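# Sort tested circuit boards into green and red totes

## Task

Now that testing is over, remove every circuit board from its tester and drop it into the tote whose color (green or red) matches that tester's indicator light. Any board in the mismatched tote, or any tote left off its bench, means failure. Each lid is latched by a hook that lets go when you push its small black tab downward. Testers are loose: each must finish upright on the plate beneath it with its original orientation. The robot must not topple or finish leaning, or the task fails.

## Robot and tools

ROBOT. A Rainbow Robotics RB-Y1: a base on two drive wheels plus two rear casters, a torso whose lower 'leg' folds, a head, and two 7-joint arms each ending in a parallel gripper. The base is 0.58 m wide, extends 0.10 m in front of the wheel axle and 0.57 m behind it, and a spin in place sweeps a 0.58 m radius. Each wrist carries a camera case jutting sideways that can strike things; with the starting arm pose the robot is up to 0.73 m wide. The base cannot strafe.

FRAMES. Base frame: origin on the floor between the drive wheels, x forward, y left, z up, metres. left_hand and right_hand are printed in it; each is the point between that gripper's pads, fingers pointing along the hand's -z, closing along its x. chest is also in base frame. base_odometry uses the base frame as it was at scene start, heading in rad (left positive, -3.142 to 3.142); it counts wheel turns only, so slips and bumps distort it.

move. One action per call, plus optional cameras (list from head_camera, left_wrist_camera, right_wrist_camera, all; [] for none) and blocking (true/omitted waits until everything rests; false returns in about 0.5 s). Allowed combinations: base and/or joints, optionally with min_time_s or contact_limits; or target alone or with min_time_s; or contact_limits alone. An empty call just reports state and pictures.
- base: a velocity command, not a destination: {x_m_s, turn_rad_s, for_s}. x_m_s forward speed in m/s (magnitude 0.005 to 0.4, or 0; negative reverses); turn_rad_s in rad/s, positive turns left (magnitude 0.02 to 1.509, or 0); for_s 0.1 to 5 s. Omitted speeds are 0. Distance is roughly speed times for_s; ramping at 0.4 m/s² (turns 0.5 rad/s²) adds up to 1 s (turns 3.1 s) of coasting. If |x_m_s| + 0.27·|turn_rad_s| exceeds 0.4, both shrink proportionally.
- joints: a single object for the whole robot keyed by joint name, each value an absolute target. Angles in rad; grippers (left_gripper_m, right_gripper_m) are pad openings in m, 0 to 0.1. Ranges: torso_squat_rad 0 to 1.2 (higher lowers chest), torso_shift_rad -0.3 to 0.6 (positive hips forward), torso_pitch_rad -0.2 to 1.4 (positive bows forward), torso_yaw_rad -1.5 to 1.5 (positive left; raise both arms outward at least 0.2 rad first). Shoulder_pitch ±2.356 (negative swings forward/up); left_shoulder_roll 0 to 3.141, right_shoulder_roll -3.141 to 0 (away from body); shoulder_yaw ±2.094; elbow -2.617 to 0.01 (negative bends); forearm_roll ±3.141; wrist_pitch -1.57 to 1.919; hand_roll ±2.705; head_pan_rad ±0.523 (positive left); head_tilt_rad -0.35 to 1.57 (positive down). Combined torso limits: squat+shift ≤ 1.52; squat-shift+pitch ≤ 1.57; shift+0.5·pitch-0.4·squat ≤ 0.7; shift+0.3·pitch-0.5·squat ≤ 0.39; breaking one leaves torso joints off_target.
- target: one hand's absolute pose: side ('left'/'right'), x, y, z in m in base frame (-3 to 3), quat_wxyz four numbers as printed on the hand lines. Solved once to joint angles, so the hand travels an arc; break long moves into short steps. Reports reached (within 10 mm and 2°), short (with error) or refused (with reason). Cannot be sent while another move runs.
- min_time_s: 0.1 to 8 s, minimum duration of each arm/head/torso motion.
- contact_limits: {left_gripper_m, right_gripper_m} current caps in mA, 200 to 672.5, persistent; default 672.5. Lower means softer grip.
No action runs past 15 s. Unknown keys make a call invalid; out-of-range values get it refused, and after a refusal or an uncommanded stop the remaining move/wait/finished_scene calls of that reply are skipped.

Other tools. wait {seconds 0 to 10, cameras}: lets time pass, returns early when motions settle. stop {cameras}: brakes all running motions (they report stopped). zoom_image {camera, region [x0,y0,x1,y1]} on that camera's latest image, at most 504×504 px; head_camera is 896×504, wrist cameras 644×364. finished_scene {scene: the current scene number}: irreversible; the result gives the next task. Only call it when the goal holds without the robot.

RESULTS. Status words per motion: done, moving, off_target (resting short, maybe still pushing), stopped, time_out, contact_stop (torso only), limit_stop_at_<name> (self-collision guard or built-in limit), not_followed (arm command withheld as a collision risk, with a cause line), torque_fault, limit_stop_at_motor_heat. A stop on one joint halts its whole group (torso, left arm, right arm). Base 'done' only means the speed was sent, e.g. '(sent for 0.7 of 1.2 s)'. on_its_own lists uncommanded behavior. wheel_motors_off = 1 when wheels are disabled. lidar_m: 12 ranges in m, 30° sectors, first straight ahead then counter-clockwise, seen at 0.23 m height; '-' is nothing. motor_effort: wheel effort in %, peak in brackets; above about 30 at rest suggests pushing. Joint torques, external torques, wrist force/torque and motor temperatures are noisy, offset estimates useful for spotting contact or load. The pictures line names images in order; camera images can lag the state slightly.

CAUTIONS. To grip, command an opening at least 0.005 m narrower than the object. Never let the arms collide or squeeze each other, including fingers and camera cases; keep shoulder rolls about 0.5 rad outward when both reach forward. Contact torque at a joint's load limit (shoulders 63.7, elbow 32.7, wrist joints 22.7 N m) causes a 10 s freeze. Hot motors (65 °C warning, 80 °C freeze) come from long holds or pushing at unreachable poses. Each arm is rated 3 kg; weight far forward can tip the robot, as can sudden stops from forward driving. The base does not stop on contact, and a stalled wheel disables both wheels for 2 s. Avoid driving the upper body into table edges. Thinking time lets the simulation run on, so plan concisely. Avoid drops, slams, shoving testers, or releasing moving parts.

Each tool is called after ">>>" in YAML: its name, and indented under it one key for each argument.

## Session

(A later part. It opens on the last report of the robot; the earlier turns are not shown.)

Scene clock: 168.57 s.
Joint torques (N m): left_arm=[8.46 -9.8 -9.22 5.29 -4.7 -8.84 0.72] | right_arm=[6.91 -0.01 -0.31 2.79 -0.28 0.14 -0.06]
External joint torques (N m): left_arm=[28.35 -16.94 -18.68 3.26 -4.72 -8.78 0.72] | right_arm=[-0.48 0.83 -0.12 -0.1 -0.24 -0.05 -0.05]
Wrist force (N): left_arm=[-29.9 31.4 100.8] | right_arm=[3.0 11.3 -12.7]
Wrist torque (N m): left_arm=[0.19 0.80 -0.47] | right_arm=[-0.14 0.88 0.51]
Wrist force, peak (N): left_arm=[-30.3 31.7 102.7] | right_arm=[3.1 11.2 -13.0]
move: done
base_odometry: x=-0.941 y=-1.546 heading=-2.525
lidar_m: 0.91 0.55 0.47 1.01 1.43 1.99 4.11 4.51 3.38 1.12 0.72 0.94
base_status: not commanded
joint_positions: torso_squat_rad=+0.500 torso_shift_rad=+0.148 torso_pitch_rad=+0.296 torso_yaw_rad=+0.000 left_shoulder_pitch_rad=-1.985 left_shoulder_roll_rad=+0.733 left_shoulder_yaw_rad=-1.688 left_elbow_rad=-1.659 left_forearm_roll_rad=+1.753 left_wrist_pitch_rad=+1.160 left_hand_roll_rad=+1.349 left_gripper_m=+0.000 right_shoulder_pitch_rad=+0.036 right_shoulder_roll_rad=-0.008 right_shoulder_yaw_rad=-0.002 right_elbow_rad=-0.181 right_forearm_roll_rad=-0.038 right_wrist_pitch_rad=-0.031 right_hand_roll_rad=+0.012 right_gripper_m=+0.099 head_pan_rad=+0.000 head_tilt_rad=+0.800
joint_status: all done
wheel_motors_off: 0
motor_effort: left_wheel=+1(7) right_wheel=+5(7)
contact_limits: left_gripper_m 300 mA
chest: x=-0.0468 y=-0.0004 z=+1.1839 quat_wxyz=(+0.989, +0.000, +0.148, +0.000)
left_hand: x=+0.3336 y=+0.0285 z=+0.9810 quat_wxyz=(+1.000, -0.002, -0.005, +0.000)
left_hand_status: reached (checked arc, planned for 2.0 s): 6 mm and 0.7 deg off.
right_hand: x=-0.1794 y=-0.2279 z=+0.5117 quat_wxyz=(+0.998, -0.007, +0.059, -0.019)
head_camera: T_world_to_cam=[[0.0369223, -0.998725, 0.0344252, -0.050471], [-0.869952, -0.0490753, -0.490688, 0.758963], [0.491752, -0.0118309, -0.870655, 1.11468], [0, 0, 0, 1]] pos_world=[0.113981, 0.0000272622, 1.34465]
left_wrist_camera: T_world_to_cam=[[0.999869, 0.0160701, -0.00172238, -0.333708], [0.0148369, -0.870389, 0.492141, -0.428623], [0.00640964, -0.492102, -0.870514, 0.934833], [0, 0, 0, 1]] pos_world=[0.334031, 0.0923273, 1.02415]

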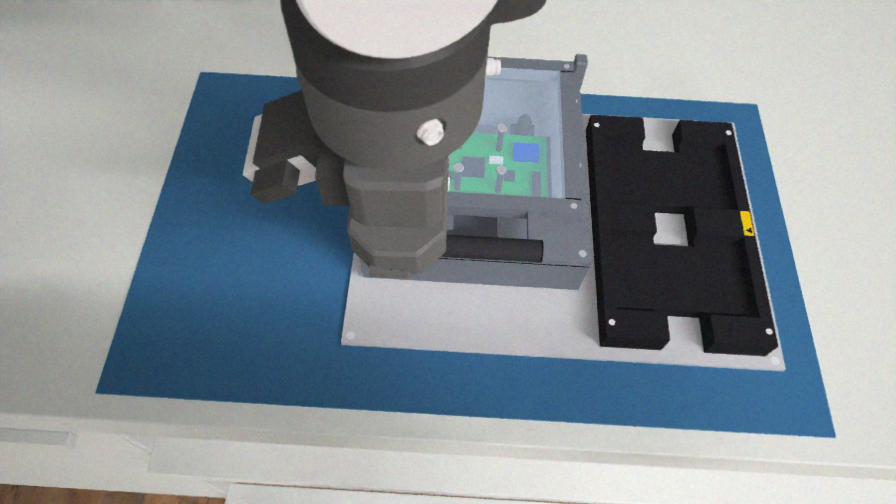

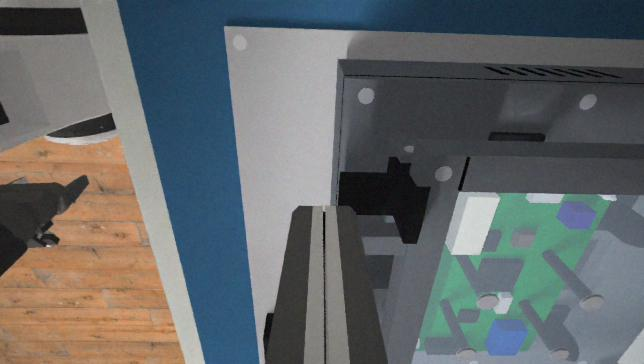

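>>> move:
  target: {"side":"left","x":0.333,"y":0.029,"z":1.02,"quat_wxyz":[1,0,0,0]}
  cameras: []

>>> move:
  target: {"side":"left","x":0.347,"y":0.041,"z":1.0,"quat_wxyz":[1,0,0,0]}
  cameras: []

>>> move:
  target: {"side":"left","x":0.347,"y":0.041,"z":0.967,"quat_wxyz":[1,0,0,0]}
  min_time_s: 2.5
  cameras: ["head_camera","left_wrist_camera"]

>>> zoom_image:
  camera: "left_wrist_camera"
  region: [220, 80, 480, 260]

Scene clock: 194.60 s.
Joint torques (N m): left_arm=[-17.39 6.42 8.27 2.21 0.11 -0.34 0.13] | right_arm=[6.66 -0.35 -0.51 2.6 -0.25 0.14 -0.06]
External joint torques (N m): left_arm=[2.38 -0.77 -1.28 -0.29 0.06 -0.3 0.13] | right_arm=[-0.85 0.47 -0.32 -0.34 -0.21 -0.06 -0.05]
Wrist force (N): left_arm=[-1.8 0.7 -9.4] | right_arm=[3.1 11.1 -12.8]
Wrist torque (N m): left_arm=[-0.14 -0.43 -0.24] | right_arm=[-0.09 0.91 0.52]
Wrist force, peak (N): left_arm=[-30.0 31.5 101.8] | right_arm=[2.9 11.3 -13.0]
move: done
base_odometry: x=-0.941 y=-1.546 heading=-2.525
lidar_m: 0.91 0.54 0.48 1.01 1.43 1.99 4.11 4.52 3.37 1.12 0.72 0.94
base_status: not commanded
joint_positions: torso_squat_rad=+0.500 torso_shift_rad=+0.150 torso_pitch_rad=+0.300 torso_yaw_rad=+0.000 left_shoulder_pitch_rad=-2.048 left_shoulder_roll_rad=+0.771 left_shoulder_yaw_rad=-1.643 left_elbow_rad=-1.664 left_forearm_roll_rad=+1.833 left_wrist_pitch_rad=+1.237 left_hand_roll_rad=+1.320 left_gripper_m=+0.000 right_shoulder_pitch_rad=+0.036 right_shoulder_roll_rad=-0.008 right_shoulder_yaw_rad=-0.002 right_elbow_rad=-0.181 right_forearm_roll_rad=-0.038 right_wrist_pitch_rad=-0.031 right_hand_roll_rad=+0.012 right_gripper_m=+0.099 head_pan_rad=+0.000 head_tilt_rad=+0.800
joint_status: all done
wheel_motors_off: 0
motor_effort: left_wheel=-7(15) right_wheel=+5(12)
contact_limits: left_gripper_m 300 mA
chest: x=-0.0448 y=-0.0007 z=+1.1835 quat_wxyz=(+0.989, +0.000, +0.149, +0.000)
left_hand: x=+0.3345 y=+0.0286 z=+1.0185 quat_wxyz=(+1.000, +0.000, +0.002, +0.000)
left_hand_status: reached (checked arc, planned for 0.3 s): 2 mm and 0.2 deg off.
right_hand: x=-0.1799 y=-0.2279 z=+0.5118 quat_wxyz=(+0.998, -0.007, +0.061, -0.019)

Scene clock: 195.57 s.
Joint torques (N m): left_arm=[-19.04 6.72 9.36 2.55 0.34 -0.35 0.11] | right_arm=[6.73 0.01 -0.52 2.62 -0.32 0.08 -0.1]
External joint torques (N m): left_arm=[1.09 -0.46 -0.14 0.24 0.3 -0.31 0.11] | right_arm=[-0.78 0.83 -0.33 -0.31 -0.28 -0.11 -0.09]
Wrist force (N): left_arm=[-1.8 1.0 -9.2] | right_arm=[3.0 11.0 -12.4]
Wrist torque (N m): left_arm=[-0.17 -0.42 -0.24] | right_arm=[-0.10 0.90 0.52]
Wrist force, peak (N): left_arm=[-2.4 1.1 -10.7] | right_arm=[3.3 11.4 -12.7]
move: done
base_odometry: x=-0.941 y=-1.546 heading=-2.525
lidar_m: 0.90 0.55 0.47 1.01 1.43 1.99 4.11 4.51 3.38 1.12 0.72 0.95
base_status: not commanded
joint_positions: torso_squat_rad=+0.500 torso_shift_rad=+0.150 torso_pitch_rad=+0.300 torso_yaw_rad=+0.000 left_shoulder_pitch_rad=-2.006 left_shoulder_roll_rad=+0.778 left_shoulder_yaw_rad=-1.668 left_elbow_rad=-1.631 left_forearm_roll_rad=+1.803 left_wrist_pitch_rad=+1.207 left_hand_roll_rad=+1.275 left_gripper_m=+0.000 right_shoulder_pitch_rad=+0.036 right_shoulder_roll_rad=-0.008 right_shoulder_yaw_rad=-0.002 right_elbow_rad=-0.181 right_forearm_roll_rad=-0.038 right_wrist_pitch_rad=-0.031 right_hand_roll_rad=+0.012 right_gripper_m=+0.099 head_pan_rad=+0.000 head_tilt_rad=+0.800
joint_status: all done
wheel_motors_off: 0
motor_effort: left_wheel=-6(8) right_wheel=+4(7)
contact_limits: left_gripper_m 300 mA
chest: x=-0.0448 y=-0.0007 z=+1.1835 quat_wxyz=(+0.989, +0.000, +0.149, +0.000)
left_hand: x=+0.3470 y=+0.0410 z=+1.0000 quat_wxyz=(+1.000, +0.000, +0.000, +0.000)
left_hand_status: reached (checked arc, planned for 0.2 s): 0 mm and 0.0 deg off.
right_hand: x=-0.1799 y=-0.2280 z=+0.5117 quat_wxyz=(+0.998, -0.007, +0.061, -0.019)

Scene clock: 208.00 s.
Joint torques (N m): left_arm=[16.91 -5.77 -18.52 5.04 -5.47 -5.29 -0.04] | right_arm=[6.36 0.03 -0.35 2.54 -0.25 0.01 0.02]
External joint torques (N m): left_arm=[37.22 -13.01 -28.01 2.87 -5.47 -5.19 -0.04] | right_arm=[-0.99 0.86 -0.16 -0.34 -0.21 -0.17 0.02]
External joint torques when the fault began: left_arm=[63.78 -27.05 -46.45 9.3 -11.8 -14.99 0.31]
Wrist force (N): left_arm=[-32.3 11.4 117.4] | right_arm=[3.0 10.6 -13.1]
Wrist torque (N m): left_arm=[0.65 0.37 -0.18] | right_arm=[-0.06 0.88 0.53]
Wrist force, peak (N): left_arm=[-76.1 41.7 195.7] | right_arm=[5.7 11.3 -12.6]
move: torque_fault
TORQUE FAULT: left_shoulder_pitch_rad reached its load limit. The robot stopped for 10 seconds, dropped its targets and accepts commands again. The stop added 9.1 s to the call.
base_odometry: x=-0.941 y=-1.546 heading=-2.525
lidar_m: 0.91 0.54 0.47 1.02 1.43 1.99 4.11 4.51 3.37 1.13 0.72 0.95
base_status: not commanded
joint_positions: torso_squat_rad=+0.500 torso_shift_rad=+0.148 torso_pitch_rad=+0.295 torso_yaw_rad=+0.000 left_shoulder_pitch_rad=-1.976 left_shoulder_roll_rad=+0.750 left_shoulder_yaw_rad=-1.684 left_elbow_rad=-1.613 left_forearm_roll_rad=+1.756 left_wrist_pitch_rad=+1.155 left_hand_roll_rad=+1.285 left_gripper_m=+0.000 right_shoulder_pitch_rad=+0.036 right_shoulder_roll_rad=-0.008 right_shoulder_yaw_rad=-0.002 right_elbow_rad=-0.181 right_forearm_roll_rad=-0.038 right_wrist_pitch_rad=-0.031 right_hand_roll_rad=+0.012 right_gripper_m=+0.099 head_pan_rad=+0.000 head_tilt_rad=+0.800
joint_status: left_shoulder_pitch_rad torque_fault (moved +0.030 of +0.055); left_shoulder_yaw_rad torque_fault (moved -0.016 of -0.035); left_wrist_pitch_rad torque_fault (moved -0.052 of -0.058); the others done
wheel_motors_off: 0
on_its_own: left_shoulder_pitch_rad is held at -1.967, not at your -1.951, since a torque_fault
motor_effort: left_wheel=+8(30) right_wheel=+5(30)
contact_limits: left_gripper_m 300 mA
chest: x=-0.0474 y=-0.0006 z=+1.1840 quat_wxyz=(+0.989, +0.000, +0.147, +0.000)
left_hand: x=+0.3513 y=+0.0350 z=+0.9845 quat_wxyz=(+1.000, -0.009, -0.014, -0.002)
left_hand_status: short (checked arc, planned for 2.5 s): torque_fault, 19 mm and 1.9 deg off.
right_hand: x=-0.1794 y=-0.2279 z=+0.5116 quat_wxyz=(+0.998, -0.007, +0.059, -0.019)
head_camera: T_world_to_cam=[[0.0367223, -0.998742, 0.0341432, -0.0502508], [-0.869454, -0.0487745, -0.4916, 0.759614], [0.492647, -0.0116333, -0.870151, 1.11442], [0, 0, 0, 1]] pos_world=[0.113281, -0.000173507, 1.34485]
left_wrist_camera: T_world_to_cam=[[0.999799, 0.0120852, 0.0159705, -0.3687], [0.00239465, -0.863836, 0.503768, -0.432391], [0.0198841, -0.503629, -0.863691, 0.930016], [0, 0, 0, 1]] pos_world=[0.351169, 0.0993237, 1.02696]

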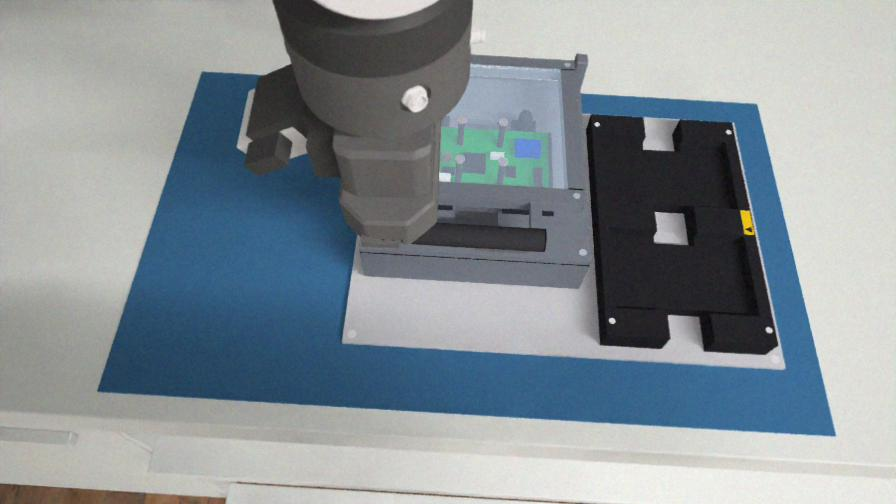

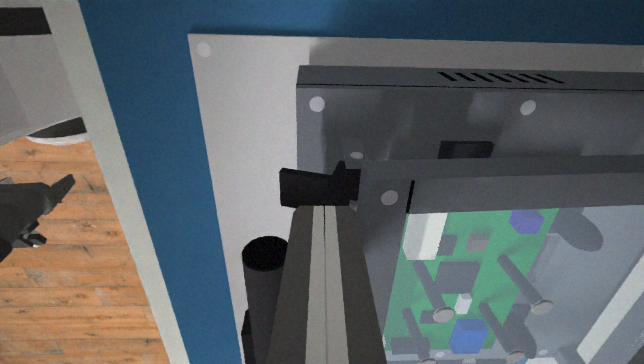

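Scaled by 1.938 (camera's finer frame: 920x520).

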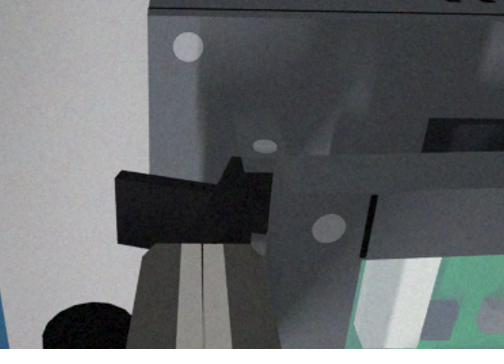

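>>> move:
  target: {"side":"left","x":0.347,"y":0.041,"z":1.03,"quat_wxyz":[1,0,0,0]}
  min_time_s: 1.5
  cameras: ["head_camera"]

>>> zoom_image:
  camera: "head_camera"
  region: [330, 150, 630, 320]

Scene clock: 229.30 s.
Joint torques (N m): left_arm=[-19.79 8.04 10.58 1.89 0.39 0.35 -0.26] | right_arm=[6.84 -0.08 -0.47 2.6 -0.34 0.11 -0.03]
External joint torques (N m): left_arm=[0.31 0.84 1.04 -0.78 0.34 0.39 -0.26] | right_arm=[-0.66 0.74 -0.28 -0.33 -0.3 -0.08 -0.02]
Wrist force (N): left_arm=[-1.5 -0.5 -9.7] | right_arm=[2.8 10.9 -12.4]
Wrist torque (N m): left_arm=[0.00 -0.40 -0.22] | right_arm=[-0.10 0.87 0.51]
Wrist force, peak (N): left_arm=[-32.5 11.3 118.7] | right_arm=[3.0 11.2 -13.1]
move: done
base_odometry: x=-0.941 y=-1.546 heading=-2.525
lidar_m: 0.91 0.54 0.47 1.02 1.43 1.99 4.11 4.50 3.37 1.12 0.71 0.94
base_status: not commanded
joint_positions: torso_squat_rad=+0.500 torso_shift_rad=+0.150 torso_pitch_rad=+0.300 torso_yaw_rad=+0.000 left_shoulder_pitch_rad=-2.050 left_shoulder_roll_rad=+0.800 left_shoulder_yaw_rad=-1.638 left_elbow_rad=-1.621 left_forearm_roll_rad=+1.856 left_wrist_pitch_rad=+1.262 left_hand_roll_rad=+1.249 left_gripper_m=+0.000 right_shoulder_pitch_rad=+0.036 right_shoulder_roll_rad=-0.008 right_shoulder_yaw_rad=-0.002 right_elbow_rad=-0.181 right_forearm_roll_rad=-0.038 right_wrist_pitch_rad=-0.031 right_hand_roll_rad=+0.012 right_gripper_m=+0.099 head_pan_rad=+0.000 head_tilt_rad=+0.800
joint_status: all done
wheel_motors_off: 0
motor_effort: left_wheel=+1(10) right_wheel=+4(6)
contact_limits: left_gripper_m 300 mA
chest: x=-0.0449 y=-0.0007 z=+1.1835 quat_wxyz=(+0.989, +0.000, +0.149, +0.000)
left_hand: x=+0.3488 y=+0.0407 z=+1.0277 quat_wxyz=(+1.000, +0.000, +0.002, +0.000)
left_hand_status: reached (checked arc, planned for 1.5 s): 3 mm and 0.3 deg off.
right_hand: x=-0.1800 y=-0.2280 z=+0.5117 quat_wxyz=(+0.998, -0.007, +0.061, -0.019)
head_camera: T_world_to_cam=[[0.0366017, -0.998749, 0.0340591, -0.050404], [-0.871636, -0.0485761, -0.487741, 0.756908], [0.488786, -0.011835, -0.872323, 1.11523], [0, 0, 0, 1]] pos_world=[0.116483, -0.000374563, 1.34374]

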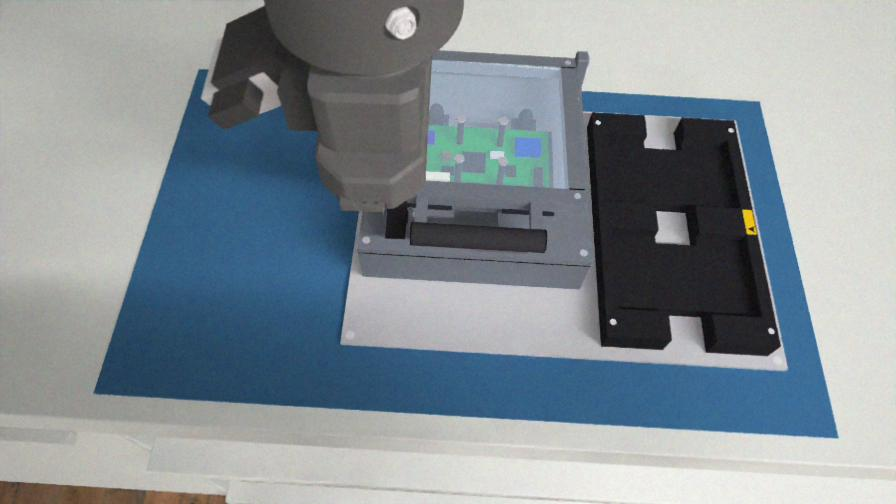

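Scaled by 1.680 (camera's finer frame: 1280x720).

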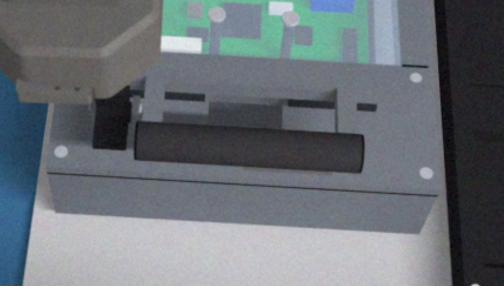

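>>> move:
  target: {"side":"left","x":0.329,"y":-0.027,"z":1.03,"quat_wxyz":[1,0,0,0]}
  cameras: []

>>> move:
  joints: {"left_gripper_m":0.03}
  cameras: ["left_wrist_camera","head_camera"]

Scene clock: 238.03 s.
Joint torques (N m): left_arm=[-19.12 7.66 10.01 3.56 0.2 0.17 -0.04] | right_arm=[6.67 0.23 -0.36 2.64 -0.27 0.07 0.07]
External joint torques (N m): left_arm=[0.91 -0.38 0.57 0.74 0.15 0.22 -0.04] | right_arm=[-0.84 1.05 -0.17 -0.3 -0.23 -0.12 0.07]
Wrist force (N): left_arm=[-2.1 -0.8 -9.3] | right_arm=[3.0 10.8 -12.5]
Wrist torque (N m): left_arm=[0.03 -0.48 -0.21] | right_arm=[-0.08 0.89 0.53]
Wrist force, peak (N): left_arm=[-1.9 0.7 -10.4] | right_arm=[3.2 11.1 -13.0]
move: done
base_odometry: x=-0.941 y=-1.546 heading=-2.525
lidar_m: 0.91 0.55 0.47 1.02 1.43 1.99 4.12 4.51 3.37 1.12 0.72 0.94
base_status: not commanded
joint_positions: torso_squat_rad=+0.500 torso_shift_rad=+0.150 torso_pitch_rad=+0.300 torso_yaw_rad=+0.000 left_shoulder_pitch_rad=-2.096 left_shoulder_roll_rad=+0.605 left_shoulder_yaw_rad=-1.607 left_elbow_rad=-1.528 left_forearm_roll_rad=+1.871 left_wrist_pitch_rad=+1.276 left_hand_roll_rad=+1.364 left_gripper_m=+0.000 right_shoulder_pitch_rad=+0.036 right_shoulder_roll_rad=-0.008 right_shoulder_yaw_rad=-0.002 right_elbow_rad=-0.181 right_forearm_roll_rad=-0.038 right_wrist_pitch_rad=-0.031 right_hand_roll_rad=+0.012 right_gripper_m=+0.099 head_pan_rad=+0.000 head_tilt_rad=+0.800
joint_status: all done
wheel_motors_off: 0
motor_effort: left_wheel=+1(2) right_wheel=+3(5)
contact_limits: left_gripper_m 300 mA
chest: x=-0.0449 y=-0.0007 z=+1.1835 quat_wxyz=(+0.989, +0.000, +0.149, +0.000)
left_hand: x=+0.3286 y=-0.0269 z=+1.0300 quat_wxyz=(+1.000, -0.001, -0.001, +0.000)
left_hand_status: reached (checked arc, planned for 0.5 s): 0 mm and 0.1 deg off.
right_hand: x=-0.1800 y=-0.2280 z=+0.5117 quat_wxyz=(+0.998, -0.007, +0.061, -0.019)

Scene clock: 238.87 s.
Joint torques (N m): left_arm=[-18.99 7.65 10.07 3.62 0.23 0.21 -0.08] | right_arm=[6.59 0.11 -0.42 2.69 -0.27 0.12 -0.07]
External joint torques (N m): left_arm=[1.04 -0.39 0.63 0.79 0.18 0.26 -0.08] | right_arm=[-0.92 0.94 -0.23 -0.24 -0.22 -0.07 -0.06]
Wrist force (N): left_arm=[-2.0 -0.7 -9.6] | right_arm=[2.8 11.1 -12.7]
Wrist torque (N m): left_arm=[0.02 -0.47 -0.23] | right_arm=[-0.14 0.84 0.52]
Wrist force, peak (N): left_arm=[-1.8 -0.5 -9.9] | right_arm=[3.0 11.3 -13.0]
move: done
base_odometry: x=-0.941 y=-1.546 heading=-2.525
lidar_m: 0.90 0.53 0.47 1.02 1.43 2.00 4.11 4.51 3.38 1.12 0.72 0.94
base_status: not commanded
joint_positions: torso_squat_rad=+0.500 torso_shift_rad=+0.150 torso_pitch_rad=+0.300 torso_yaw_rad=+0.000 left_shoulder_pitch_rad=-2.096 left_shoulder_roll_rad=+0.605 left_shoulder_yaw_rad=-1.607 left_elbow_rad=-1.528 left_forearm_roll_rad=+1.871 left_wrist_pitch_rad=+1.276 left_hand_roll_rad=+1.364 left_gripper_m=+0.030 right_shoulder_pitch_rad=+0.036 right_shoulder_roll_rad=-0.008 right_shoulder_yaw_rad=-0.002 right_elbow_rad=-0.181 right_forearm_roll_rad=-0.038 right_wrist_pitch_rad=-0.031 right_hand_roll_rad=+0.012 right_gripper_m=+0.099 head_pan_rad=+0.000 head_tilt_rad=+0.800
joint_status: all done
wheel_motors_off: 0
motor_effort: left_wheel=+1(2) right_wheel=+2(4)
contact_limits: left_gripper_m 300 mA
chest: x=-0.0449 y=-0.0007 z=+1.1835 quat_wxyz=(+0.989, +0.000, +0.149, +0.000)
left_hand: x=+0.3286 y=-0.0269 z=+1.0300 quat_wxyz=(+1.000, -0.001, -0.001, +0.000)
right_hand: x=-0.1800 y=-0.2280 z=+0.5117 quat_wxyz=(+0.998, -0.007, +0.061, -0.019)
pictures: head_camera, left_wrist_camera
head_camera: T_world_to_cam=[[0.0365656, -0.998756, 0.0339176, -0.0502099], [-0.871704, -0.048474, -0.48763, 0.756766], [0.488667, -0.0117356, -0.872391, 1.11534], [0, 0, 0, 1]] pos_world=[0.116483, -0.000374771, 1.34374]
left_wrist_camera: T_world_to_cam=[[0.999816, 0.0154397, -0.0113643, -0.317772], [0.0190268, -0.871751, 0.48958, -0.499684], [-0.00234785, -0.489706, -0.871884, 0.954735], [0, 0, 0, 1]] pos_world=[0.329463, 0.0368461, 1.07344]

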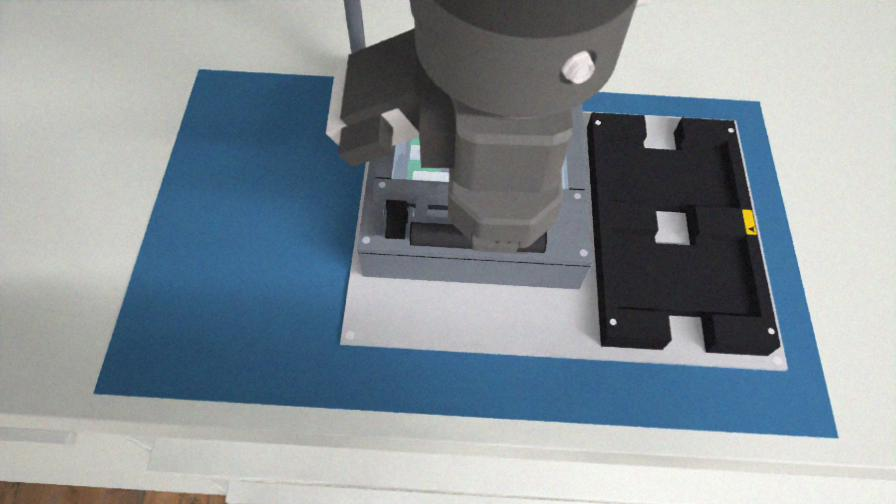

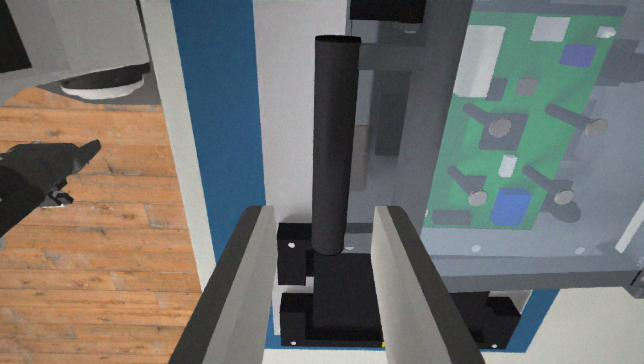

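>>> move:
  target: {"side":"left","x":0.329,"y":-0.024,"z":0.975,"quat_wxyz":[1,0,0,0]}
  cameras: ["left_wrist_camera"]

>>> move:
  joints: {"left_gripper_m":0.004}
  cameras: []

>>> move:
  target: {"side":"left","x":0.331,"y":-0.024,"z":1.01,"quat_wxyz":[1,0,0,0]}
  min_time_s: 1.3
  cameras: ["head_camera"]

Scene clock: 247.13 s.
Joint torques (N m): left_arm=[-19.67 6.4 9.72 2.99 0.36 -0.11 0.24] | right_arm=[6.48 -0.04 -0.65 2.74 -0.21 0.12 0.02]
External joint torques (N m): left_arm=[0.55 -1.27 0.4 0.8 0.31 -0.07 0.24] | right_arm=[-1.03 0.78 -0.46 -0.19 -0.16 -0.08 0.02]
Wrist force (N): left_arm=[-1.9 -0.8 -9.7] | right_arm=[2.9 11.0 -12.6]
Wrist torque (N m): left_arm=[0.04 -0.44 -0.24] | right_arm=[-0.11 0.88 0.52]
Wrist force, peak (N): left_arm=[-2.2 -0.2 -11.3] | right_arm=[3.1 11.2 -13.0]
move: done
base_odometry: x=-0.941 y=-1.546 heading=-2.525
lidar_m: 0.91 0.55 0.47 1.01 1.43 1.99 4.11 4.51 3.38 1.12 0.73 0.94
base_status: not commanded
joint_positions: torso_squat_rad=+0.500 torso_shift_rad=+0.150 torso_pitch_rad=+0.300 torso_yaw_rad=+0.000 left_shoulder_pitch_rad=-2.007 left_shoulder_roll_rad=+0.558 left_shoulder_yaw_rad=-1.672 left_elbow_rad=-1.514 left_forearm_roll_rad=+1.787 left_wrist_pitch_rad=+1.181 left_hand_roll_rad=+1.381 left_gripper_m=+0.030 right_shoulder_pitch_rad=+0.036 right_shoulder_roll_rad=-0.008 right_shoulder_yaw_rad=-0.002 right_elbow_rad=-0.181 right_forearm_roll_rad=-0.038 right_wrist_pitch_rad=-0.031 right_hand_roll_rad=+0.012 right_gripper_m=+0.099 head_pan_rad=+0.000 head_tilt_rad=+0.800
joint_status: all done
wheel_motors_off: 0
motor_effort: left_wheel=+1(2) right_wheel=+3(4)
contact_limits: left_gripper_m 300 mA
chest: x=-0.0448 y=-0.0007 z=+1.1835 quat_wxyz=(+0.989, +0.000, +0.149, +0.000)
left_hand: x=+0.3289 y=-0.0237 z=+0.9751 quat_wxyz=(+1.000, +0.000, +0.000, +0.000)
left_hand_status: reached (checked arc, planned for 0.3 s): 0 mm and 0.0 deg off.
right_hand: x=-0.1800 y=-0.2280 z=+0.5118 quat_wxyz=(+0.998, -0.007, +0.061, -0.019)
left_wrist_camera: T_world_to_cam=[[0.999806, 0.0154197, -0.0122407, -0.317841], [0.019435, -0.872297, 0.488589, -0.469206], [-0.00314362, -0.488732, -0.872428, 0.909169], [0, 0, 0, 1]] pos_world=[0.329756, 0.0399542, 1.01854]

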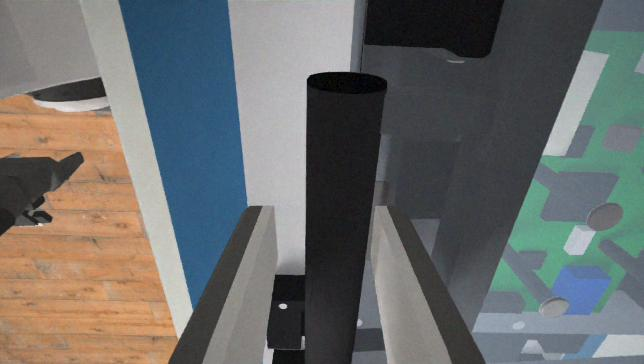

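Scene clock: 247.90 s.
Joint torques (N m): left_arm=[-18.47 5.39 9.72 -0.59 2.63 0.68 0.25] | right_arm=[6.55 0.33 -0.36 2.67 -0.31 0.08 -0.03]
External joint torques (N m): left_arm=[1.77 -2.29 0.41 -2.78 2.59 0.73 0.25] | right_arm=[-0.97 1.16 -0.18 -0.27 -0.27 -0.11 -0.02]
Wrist force (N): left_arm=[9.7 -1.2 -11.2] | right_arm=[3.1 11.3 -12.5]
Wrist torque (N m): left_arm=[-0.02 -0.60 -0.50] | right_arm=[-0.14 0.90 0.51]
Wrist force, peak (N): left_arm=[15.4 -2.1 -16.2] | right_arm=[3.3 11.1 -13.1]
move: off_target
base_odometry: x=-0.941 y=-1.546 heading=-2.525
lidar_m: 0.91 0.55 0.47 1.02 1.43 2.00 4.12 4.50 3.38 1.12 0.72 0.94
base_status: not commanded
joint_positions: torso_squat_rad=+0.500 torso_shift_rad=+0.150 torso_pitch_rad=+0.300 torso_yaw_rad=+0.000 left_shoulder_pitch_rad=-2.007 left_shoulder_roll_rad=+0.558 left_shoulder_yaw_rad=-1.672 left_elbow_rad=-1.513 left_forearm_roll_rad=+1.786 left_wrist_pitch_rad=+1.181 left_hand_roll_rad=+1.381 left_gripper_m=+0.016 right_shoulder_pitch_rad=+0.036 right_shoulder_roll_rad=-0.008 right_shoulder_yaw_rad=-0.002 right_elbow_rad=-0.181 right_forearm_roll_rad=-0.038 right_wrist_pitch_rad=-0.031 right_hand_roll_rad=+0.012 right_gripper_m=+0.099 head_pan_rad=+0.000 head_tilt_rad=+0.800
joint_status: left_gripper_m off_target (ended at +0.016, target +0.004)
wheel_motors_off: 0
motor_effort: left_wheel=-4(4) right_wheel=+0(3)
contact_limits: left_gripper_m 300 mA
chest: x=-0.0446 y=-0.0007 z=+1.1835 quat_wxyz=(+0.989, +0.000, +0.150, +0.000)
left_hand: x=+0.3296 y=-0.0237 z=+0.9752 quat_wxyz=(+1.000, +0.000, -0.001, +0.000)
right_hand: x=-0.1800 y=-0.2280 z=+0.5118 quat_wxyz=(+0.998, -0.007, +0.061, -0.019)

Scene clock: 249.53 s.
Joint torques (N m): left_arm=[-20.66 7.37 12.72 -0.53 2.44 1.41 -0.08] | right_arm=[6.71 -0.1 -0.64 2.61 -0.35 0.09 -0.01]
External joint torques (N m): left_arm=[-0.47 -0.54 3.31 -3.13 2.4 1.45 -0.08] | right_arm=[-0.81 0.73 -0.46 -0.33 -0.31 -0.11 -0.01]
Wrist force (N): left_arm=[9.0 -2.8 -18.1] | right_arm=[2.9 11.3 -12.7]
Wrist torque (N m): left_arm=[-0.13 -0.35 -0.48] | right_arm=[-0.12 0.87 0.52]
Wrist force, peak (N): left_arm=[11.2 -3.2 -20.6] | right_arm=[2.9 11.1 -13.1]
move: done
base_odometry: x=-0.941 y=-1.546 heading=-2.525
lidar_m: 0.91 0.55 0.47 1.02 1.43 1.99 4.11 4.51 3.37 1.12 0.71 0.94
base_status: not commanded
joint_positions: torso_squat_rad=+0.500 torso_shift_rad=+0.150 torso_pitch_rad=+0.300 torso_yaw_rad=+0.000 left_shoulder_pitch_rad=-2.062 left_shoulder_roll_rad=+0.592 left_shoulder_yaw_rad=-1.632 left_elbow_rad=-1.521 left_forearm_roll_rad=+1.841 left_wrist_pitch_rad=+1.242 left_hand_roll_rad=+1.363 left_gripper_m=+0.015 right_shoulder_pitch_rad=+0.036 right_shoulder_roll_rad=-0.008 right_shoulder_yaw_rad=-0.002 right_elbow_rad=-0.181 right_forearm_roll_rad=-0.038 right_wrist_pitch_rad=-0.031 right_hand_roll_rad=+0.012 right_gripper_m=+0.099 head_pan_rad=+0.000 head_tilt_rad=+0.800
joint_status: all done
wheel_motors_off: 0
motor_effort: left_wheel=-2(5) right_wheel=+1(2)
contact_limits: left_gripper_m 300 mA
chest: x=-0.0446 y=-0.0007 z=+1.1835 quat_wxyz=(+0.989, +0.000, +0.150, +0.000)
left_hand: x=+0.3314 y=-0.0237 z=+1.0097 quat_wxyz=(+1.000, +0.000, +0.000, +0.000)
left_hand_status: reached (checked arc, planned for 1.3 s): 1 mm and 0.1 deg off.
right_hand: x=-0.1800 y=-0.2280 z=+0.5118 quat_wxyz=(+0.998, -0.007, +0.061, -0.019)
head_camera: T_world_to_cam=[[0.0366228, -0.998749, 0.0340384, -0.0503897], [-0.87192, -0.0485775, -0.487233, 0.756558], [0.488278, -0.0118349, -0.872608, 1.11539], [0, 0, 0, 1]] pos_world=[0.116883, -0.000374558, 1.34363]

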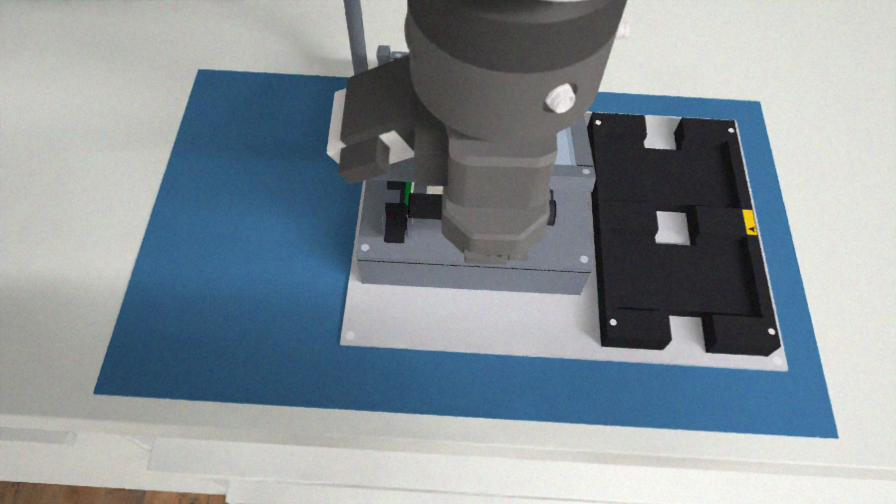

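>>> move:
  target: {"side":"left","x":0.351,"y":-0.024,"z":1.065,"quat_wxyz":[1,0,0,0]}
  min_time_s: 1.3
  cameras: []

>>> move:
  target: {"side":"left","x":0.383,"y":-0.024,"z":1.106,"quat_wxyz":[1,0,0,0]}
  min_time_s: 1.3
  cameras: []

>>> move:
  target: {"side":"left","x":0.425,"y":-0.024,"z":1.137,"quat_wxyz":[1,0,0,0]}
  min_time_s: 1.3
  cameras: []

>>> move:
  target: {"side":"left","x":0.455,"y":-0.024,"z":1.15,"quat_wxyz":[1,0,0,0]}
  min_time_s: 1.3
  cameras: ["head_camera"]

>>> move:
  base: {"x_m_s":0.04,"for_s":2.4}
  cameras: ["head_camera"]

Scene clock: 260.13 s.
Joint torques (N m): left_arm=[-23.64 9.1 13.79 2.53 2.27 1.24 -0.08] | right_arm=[6.69 -0.09 -0.37 2.85 -0.33 0.09 -0.1]
External joint torques (N m): left_arm=[-3 0.71 4.58 -0.74 2.23 1.28 -0.08] | right_arm=[-0.84 0.73 -0.18 -0.09 -0.29 -0.11 -0.09]
Wrist force (N): left_arm=[8.8 -1.9 -22.7] | right_arm=[3.0 11.1 -12.9]
Wrist torque (N m): left_arm=[-0.04 -0.41 -0.34] | right_arm=[-0.12 0.88 0.52]
Wrist force, peak (N): left_arm=[8.7 -1.9 -23.6] | right_arm=[2.9 11.2 -13.0]
move: done
base_odometry: x=-0.941 y=-1.546 heading=-2.525
lidar_m: 0.91 0.54 0.47 1.01 1.43 1.99 4.11 4.51 3.38 1.12 0.73 0.94
base_status: not commanded
joint_positions: torso_squat_rad=+0.500 torso_shift_rad=+0.150 torso_pitch_rad=+0.300 torso_yaw_rad=+0.000 left_shoulder_pitch_rad=-2.137 left_shoulder_roll_rad=+0.611 left_shoulder_yaw_rad=-1.575 left_elbow_rad=-1.411 left_forearm_roll_rad=+1.933 left_wrist_pitch_rad=+1.362 left_hand_roll_rad=+1.259 left_gripper_m=+0.015 right_shoulder_pitch_rad=+0.036 right_shoulder_roll_rad=-0.008 right_shoulder_yaw_rad=-0.002 right_elbow_rad=-0.181 right_forearm_roll_rad=-0.038 right_wrist_pitch_rad=-0.031 right_hand_roll_rad=+0.012 right_gripper_m=+0.099 head_pan_rad=+0.000 head_tilt_rad=+0.800
joint_status: all done
wheel_motors_off: 0
motor_effort: left_wheel=-3(4) right_wheel=+0(2)
contact_limits: left_gripper_m 300 mA
chest: x=-0.0445 y=-0.0007 z=+1.1835 quat_wxyz=(+0.989, +0.000, +0.150, +0.000)
left_hand: x=+0.3510 y=-0.0236 z=+1.0643 quat_wxyz=(+1.000, +0.000, +0.000, +0.000)
left_hand_status: reached (checked arc, planned for 1.3 s): 1 mm and 0.0 deg off.
right_hand: x=-0.1800 y=-0.2280 z=+0.5118 quat_wxyz=(+0.998, -0.007, +0.061, -0.019)

Scene clock: 261.77 s.
Joint torques (N m): left_arm=[-23.99 9.47 10.49 4.86 0.6 1.35 -0.01] | right_arm=[6.33 0.14 -0.32 2.79 -0.33 0.1 0.06]
External joint torques (N m): left_arm=[-2.41 0.5 2.05 1.25 0.56 1.41 -0.01] | right_arm=[-1.19 0.96 -0.14 -0.15 -0.28 -0.1 0.06]
Wrist force (N): left_arm=[2.5 -4.0 -21.9] | right_arm=[2.8 11.1 -12.8]
Wrist torque (N m): left_arm=[-0.11 -0.41 -0.41] | right_arm=[-0.12 0.86 0.51]
Wrist force, peak (N): left_arm=[8.7 0.2 -24.0] | right_arm=[3.0 11.3 -12.8]
move: done
base_odometry: x=-0.941 y=-1.546 heading=-2.525
lidar_m: 0.91 0.55 0.47 1.00 1.43 1.99 4.12 4.51 3.37 1.12 0.72 0.95
base_status: not commanded
joint_positions: torso_squat_rad=+0.500 torso_shift_rad=+0.150 torso_pitch_rad=+0.300 torso_yaw_rad=+0.000 left_shoulder_pitch_rad=-2.183 left_shoulder_roll_rad=+0.569 left_shoulder_yaw_rad=-1.542 left_elbow_rad=-1.183 left_forearm_roll_rad=+1.985 left_wrist_pitch_rad=+1.480 left_hand_roll_rad=+1.107 left_gripper_m=+0.015 right_shoulder_pitch_rad=+0.036 right_shoulder_roll_rad=-0.008 right_shoulder_yaw_rad=-0.002 right_elbow_rad=-0.181 right_forearm_roll_rad=-0.038 right_wrist_pitch_rad=-0.031 right_hand_roll_rad=+0.012 right_gripper_m=+0.099 head_pan_rad=+0.000 head_tilt_rad=+0.800
joint_status: all done
wheel_motors_off: 0
motor_effort: left_wheel=-1(5) right_wheel=+2(3)
contact_limits: left_gripper_m 300 mA
chest: x=-0.0446 y=-0.0007 z=+1.1835 quat_wxyz=(+0.989, +0.000, +0.150, +0.000)
left_hand: x=+0.3824 y=-0.0238 z=+1.1056 quat_wxyz=(+1.000, -0.001, -0.001, +0.000)
left_hand_status: reached (checked arc, planned for 1.3 s): 1 mm and 0.2 deg off.
right_hand: x=-0.1800 y=-0.2280 z=+0.5118 quat_wxyz=(+0.998, -0.007, +0.061, -0.019)

Scene clock: 263.40 s.
Joint torques (N m): left_arm=[-24.87 10.35 6.18 4.55 0.58 1.51 0.02] | right_arm=[6.7 0.08 -0.45 2.62 -0.28 0.12 -0.06]
External joint torques (N m): left_arm=[-1.94 0.48 0.13 0.97 0.55 1.58 0.02] | right_arm=[-0.82 0.89 -0.26 -0.32 -0.24 -0.08 -0.05]
Wrist force (N): left_arm=[3.7 -3.5 -20.4] | right_arm=[3.0 11.0 -12.9]
Wrist torque (N m): left_arm=[-0.13 -0.51 -0.33] | right_arm=[-0.11 0.87 0.52]
Wrist force, peak (N): left_arm=[5.0 -4.1 -24.8] | right_arm=[3.2 11.0 -13.0]
move: done
base_odometry: x=-0.941 y=-1.546 heading=-2.525
lidar_m: 0.90 0.55 0.47 1.01 1.43 1.99 4.11 4.50 3.38 1.12 0.72 0.94
base_status: not commanded
joint_positions: torso_squat_rad=+0.500 torso_shift_rad=+0.150 torso_pitch_rad=+0.300 torso_yaw_rad=+0.000 left_shoulder_pitch_rad=-2.213 left_shoulder_roll_rad=+0.419 left_shoulder_yaw_rad=-1.532 left_elbow_rad=-0.747 left_forearm_roll_rad=+2.002 left_wrist_pitch_rad=+1.620 left_hand_roll_rad=+0.858 left_gripper_m=+0.015 right_shoulder_pitch_rad=+0.036 right_shoulder_roll_rad=-0.008 right_shoulder_yaw_rad=-0.002 right_elbow_rad=-0.181 right_forearm_roll_rad=-0.038 right_wrist_pitch_rad=-0.031 right_hand_roll_rad=+0.012 right_gripper_m=+0.099 head_pan_rad=+0.000 head_tilt_rad=+0.800
joint_status: all done
wheel_motors_off: 0
motor_effort: left_wheel=+0(3) right_wheel=+2(4)
contact_limits: left_gripper_m 300 mA
chest: x=-0.0446 y=-0.0008 z=+1.1835 quat_wxyz=(+0.989, +0.001, +0.150, +0.000)
left_hand: x=+0.4246 y=-0.0241 z=+1.1366 quat_wxyz=(+1.000, -0.001, -0.001, +0.000)
left_hand_status: reached (checked arc, planned for 1.3 s): 1 mm and 0.2 deg off.
right_hand: x=-0.1800 y=-0.2280 z=+0.5117 quat_wxyz=(+0.998, -0.007, +0.061, -0.019)

Scene clock: 265.13 s.
Joint torques (N m): left_arm=[-27.44 8.84 3.4 3.7 1.43 0.53 0.04] | right_arm=[6.46 0.07 -0.31 2.76 -0.31 0.08 0.06]
External joint torques (N m): left_arm=[-4.01 -1.72 0.9 0.4 1.42 0.7 0.05] | right_arm=[-1.06 0.89 -0.12 -0.18 -0.26 -0.12 0.06]
Wrist force (N): left_arm=[2.4 3.1 -20.0] | right_arm=[2.9 11.0 -12.8]
Wrist torque (N m): left_arm=[0.09 -0.56 -0.22] | right_arm=[-0.10 0.86 0.51]
Wrist force, peak (N): left_arm=[-3.3 -3.2 -24.6] | right_arm=[2.9 10.9 -13.2]
move: short
base_odometry: x=-0.941 y=-1.546 heading=-2.525
lidar_m: 0.91 0.55 0.48 1.01 1.43 2.00 4.11 4.51 3.37 1.12 0.72 0.94
base_status: not commanded
joint_positions: torso_squat_rad=+0.500 torso_shift_rad=+0.150 torso_pitch_rad=+0.300 torso_yaw_rad=+0.000 left_shoulder_pitch_rad=-2.227 left_shoulder_roll_rad=+0.220 left_shoulder_yaw_rad=-1.541 left_elbow_rad=-0.267 left_forearm_roll_rad=+1.979 left_wrist_pitch_rad=+1.691 left_hand_roll_rad=+0.601 left_gripper_m=+0.015 right_shoulder_pitch_rad=+0.036 right_shoulder_roll_rad=-0.008 right_shoulder_yaw_rad=-0.002 right_elbow_rad=-0.181 right_forearm_roll_rad=-0.038 right_wrist_pitch_rad=-0.031 right_hand_roll_rad=+0.012 right_gripper_m=+0.099 head_pan_rad=+0.000 head_tilt_rad=+0.800
joint_status: all done
wheel_motors_off: 0
motor_effort: left_wheel=-1(3) right_wheel=+3(5)
contact_limits: left_gripper_m 300 mA
chest: x=-0.0446 y=-0.0007 z=+1.1835 quat_wxyz=(+0.989, +0.000, +0.150, +0.000)
left_hand: x=+0.4546 y=-0.0232 z=+1.1493 quat_wxyz=(+1.000, -0.012, -0.023, +0.000)
left_hand_status: short (checked arc, as near as the solve gets, planned for 1.3 s): 1 mm and 2.9 deg off. The place is met; only the turn is off.
right_hand: x=-0.1800 y=-0.2280 z=+0.5118 quat_wxyz=(+0.998, -0.007, +0.061, -0.019)
head_camera: T_world_to_cam=[[0.0366207, -0.998749, 0.0340372, -0.0502881], [-0.87192, -0.0485752, -0.487234, 0.756562], [0.488278, -0.0118349, -0.872608, 1.11539], [0, 0, 0, 1]] pos_world=[0.116883, -0.000274566, 1.34363]

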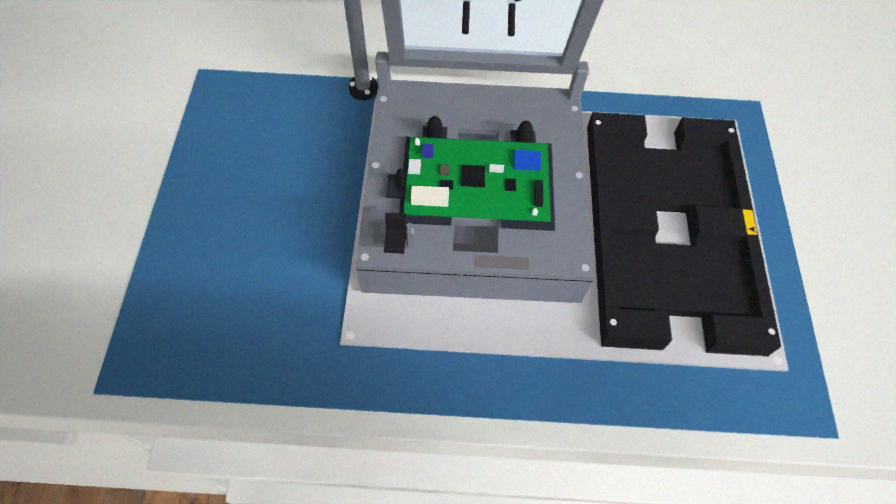

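Scene clock: 268.20 s.
Joint torques (N m): left_arm=[-27.92 13.45 2.43 4.85 -0.14 -0.78 0.04] | right_arm=[6.47 0.26 -0.42 2.74 -0.24 0.16 0.06]
External joint torques (N m): left_arm=[-4.49 2.89 -0.07 1.55 -0.15 -0.61 0.04] | right_arm=[-1.05 1.09 -0.24 -0.2 -0.19 -0.04 0.07]
Wrist force (N): left_arm=[-3.5 -0.3 -21.6] | right_arm=[3.1 10.6 -12.8]
Wrist torque (N m): left_arm=[0.01 -0.32 -0.34] | right_arm=[-0.06 0.91 0.53]
Wrist force, peak (N): left_arm=[-9.6 0.5 -28.1] | right_arm=[3.3 11.1 -13.0]
move: done
base_odometry: x=-1.019 y=-1.602 heading=-2.525
lidar_m: 0.81 0.54 0.42 0.74 1.43 1.98 4.21 4.51 3.38 0.73 0.71 0.85
base_status: done (sent for 2.4 of 2.4 s)
joint_positions: torso_squat_rad=+0.500 torso_shift_rad=+0.150 torso_pitch_rad=+0.300 torso_yaw_rad=+0.000 left_shoulder_pitch_rad=-2.227 left_shoulder_roll_rad=+0.219 left_shoulder_yaw_rad=-1.540 left_elbow_rad=-0.267 left_forearm_roll_rad=+1.979 left_wrist_pitch_rad=+1.691 left_hand_roll_rad=+0.601 left_gripper_m=+0.015 right_shoulder_pitch_rad=+0.036 right_shoulder_roll_rad=-0.008 right_shoulder_yaw_rad=-0.002 right_elbow_rad=-0.181 right_forearm_roll_rad=-0.038 right_wrist_pitch_rad=-0.031 right_hand_roll_rad=+0.012 right_gripper_m=+0.099 head_pan_rad=+0.000 head_tilt_rad=+0.800
joint_status: not commanded
wheel_motors_off: 0
motor_effort: left_wheel=-2(20) right_wheel=+2(22)
contact_limits: left_gripper_m 300 mA
chest: x=-0.0446 y=-0.0007 z=+1.1835 quat_wxyz=(+0.989, +0.000, +0.150, +0.000)
left_hand: x=+0.4542 y=-0.0237 z=+1.1489 quat_wxyz=(+1.000, -0.011, -0.022, +0.000)
right_hand: x=-0.1800 y=-0.2280 z=+0.5118 quat_wxyz=(+0.998, -0.007, +0.061, -0.019)
head_camera: T_world_to_cam=[[0.0366254, -0.998749, 0.0340352, -0.0502825], [-0.871962, -0.0485772, -0.487157, 0.756416], [0.488201, -0.0118351, -0.872651, 1.11537], [0, 0, 0, 1]] pos_world=[0.116883, -0.000274559, 1.34353]

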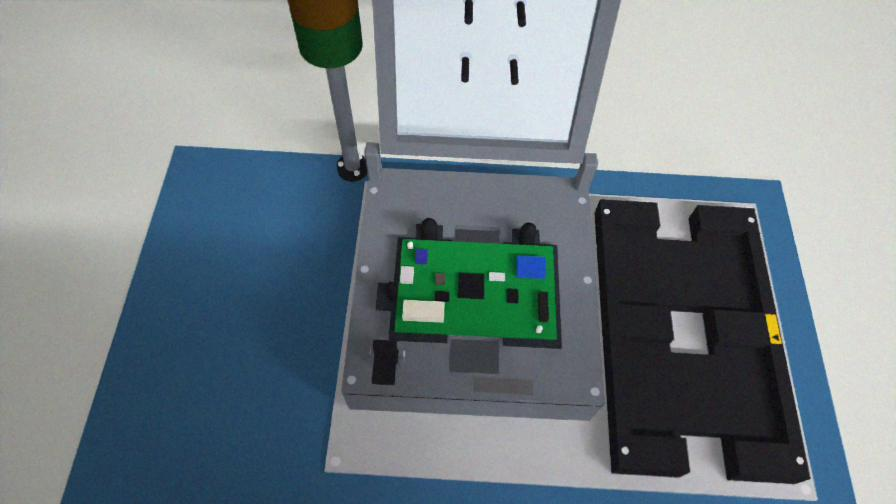

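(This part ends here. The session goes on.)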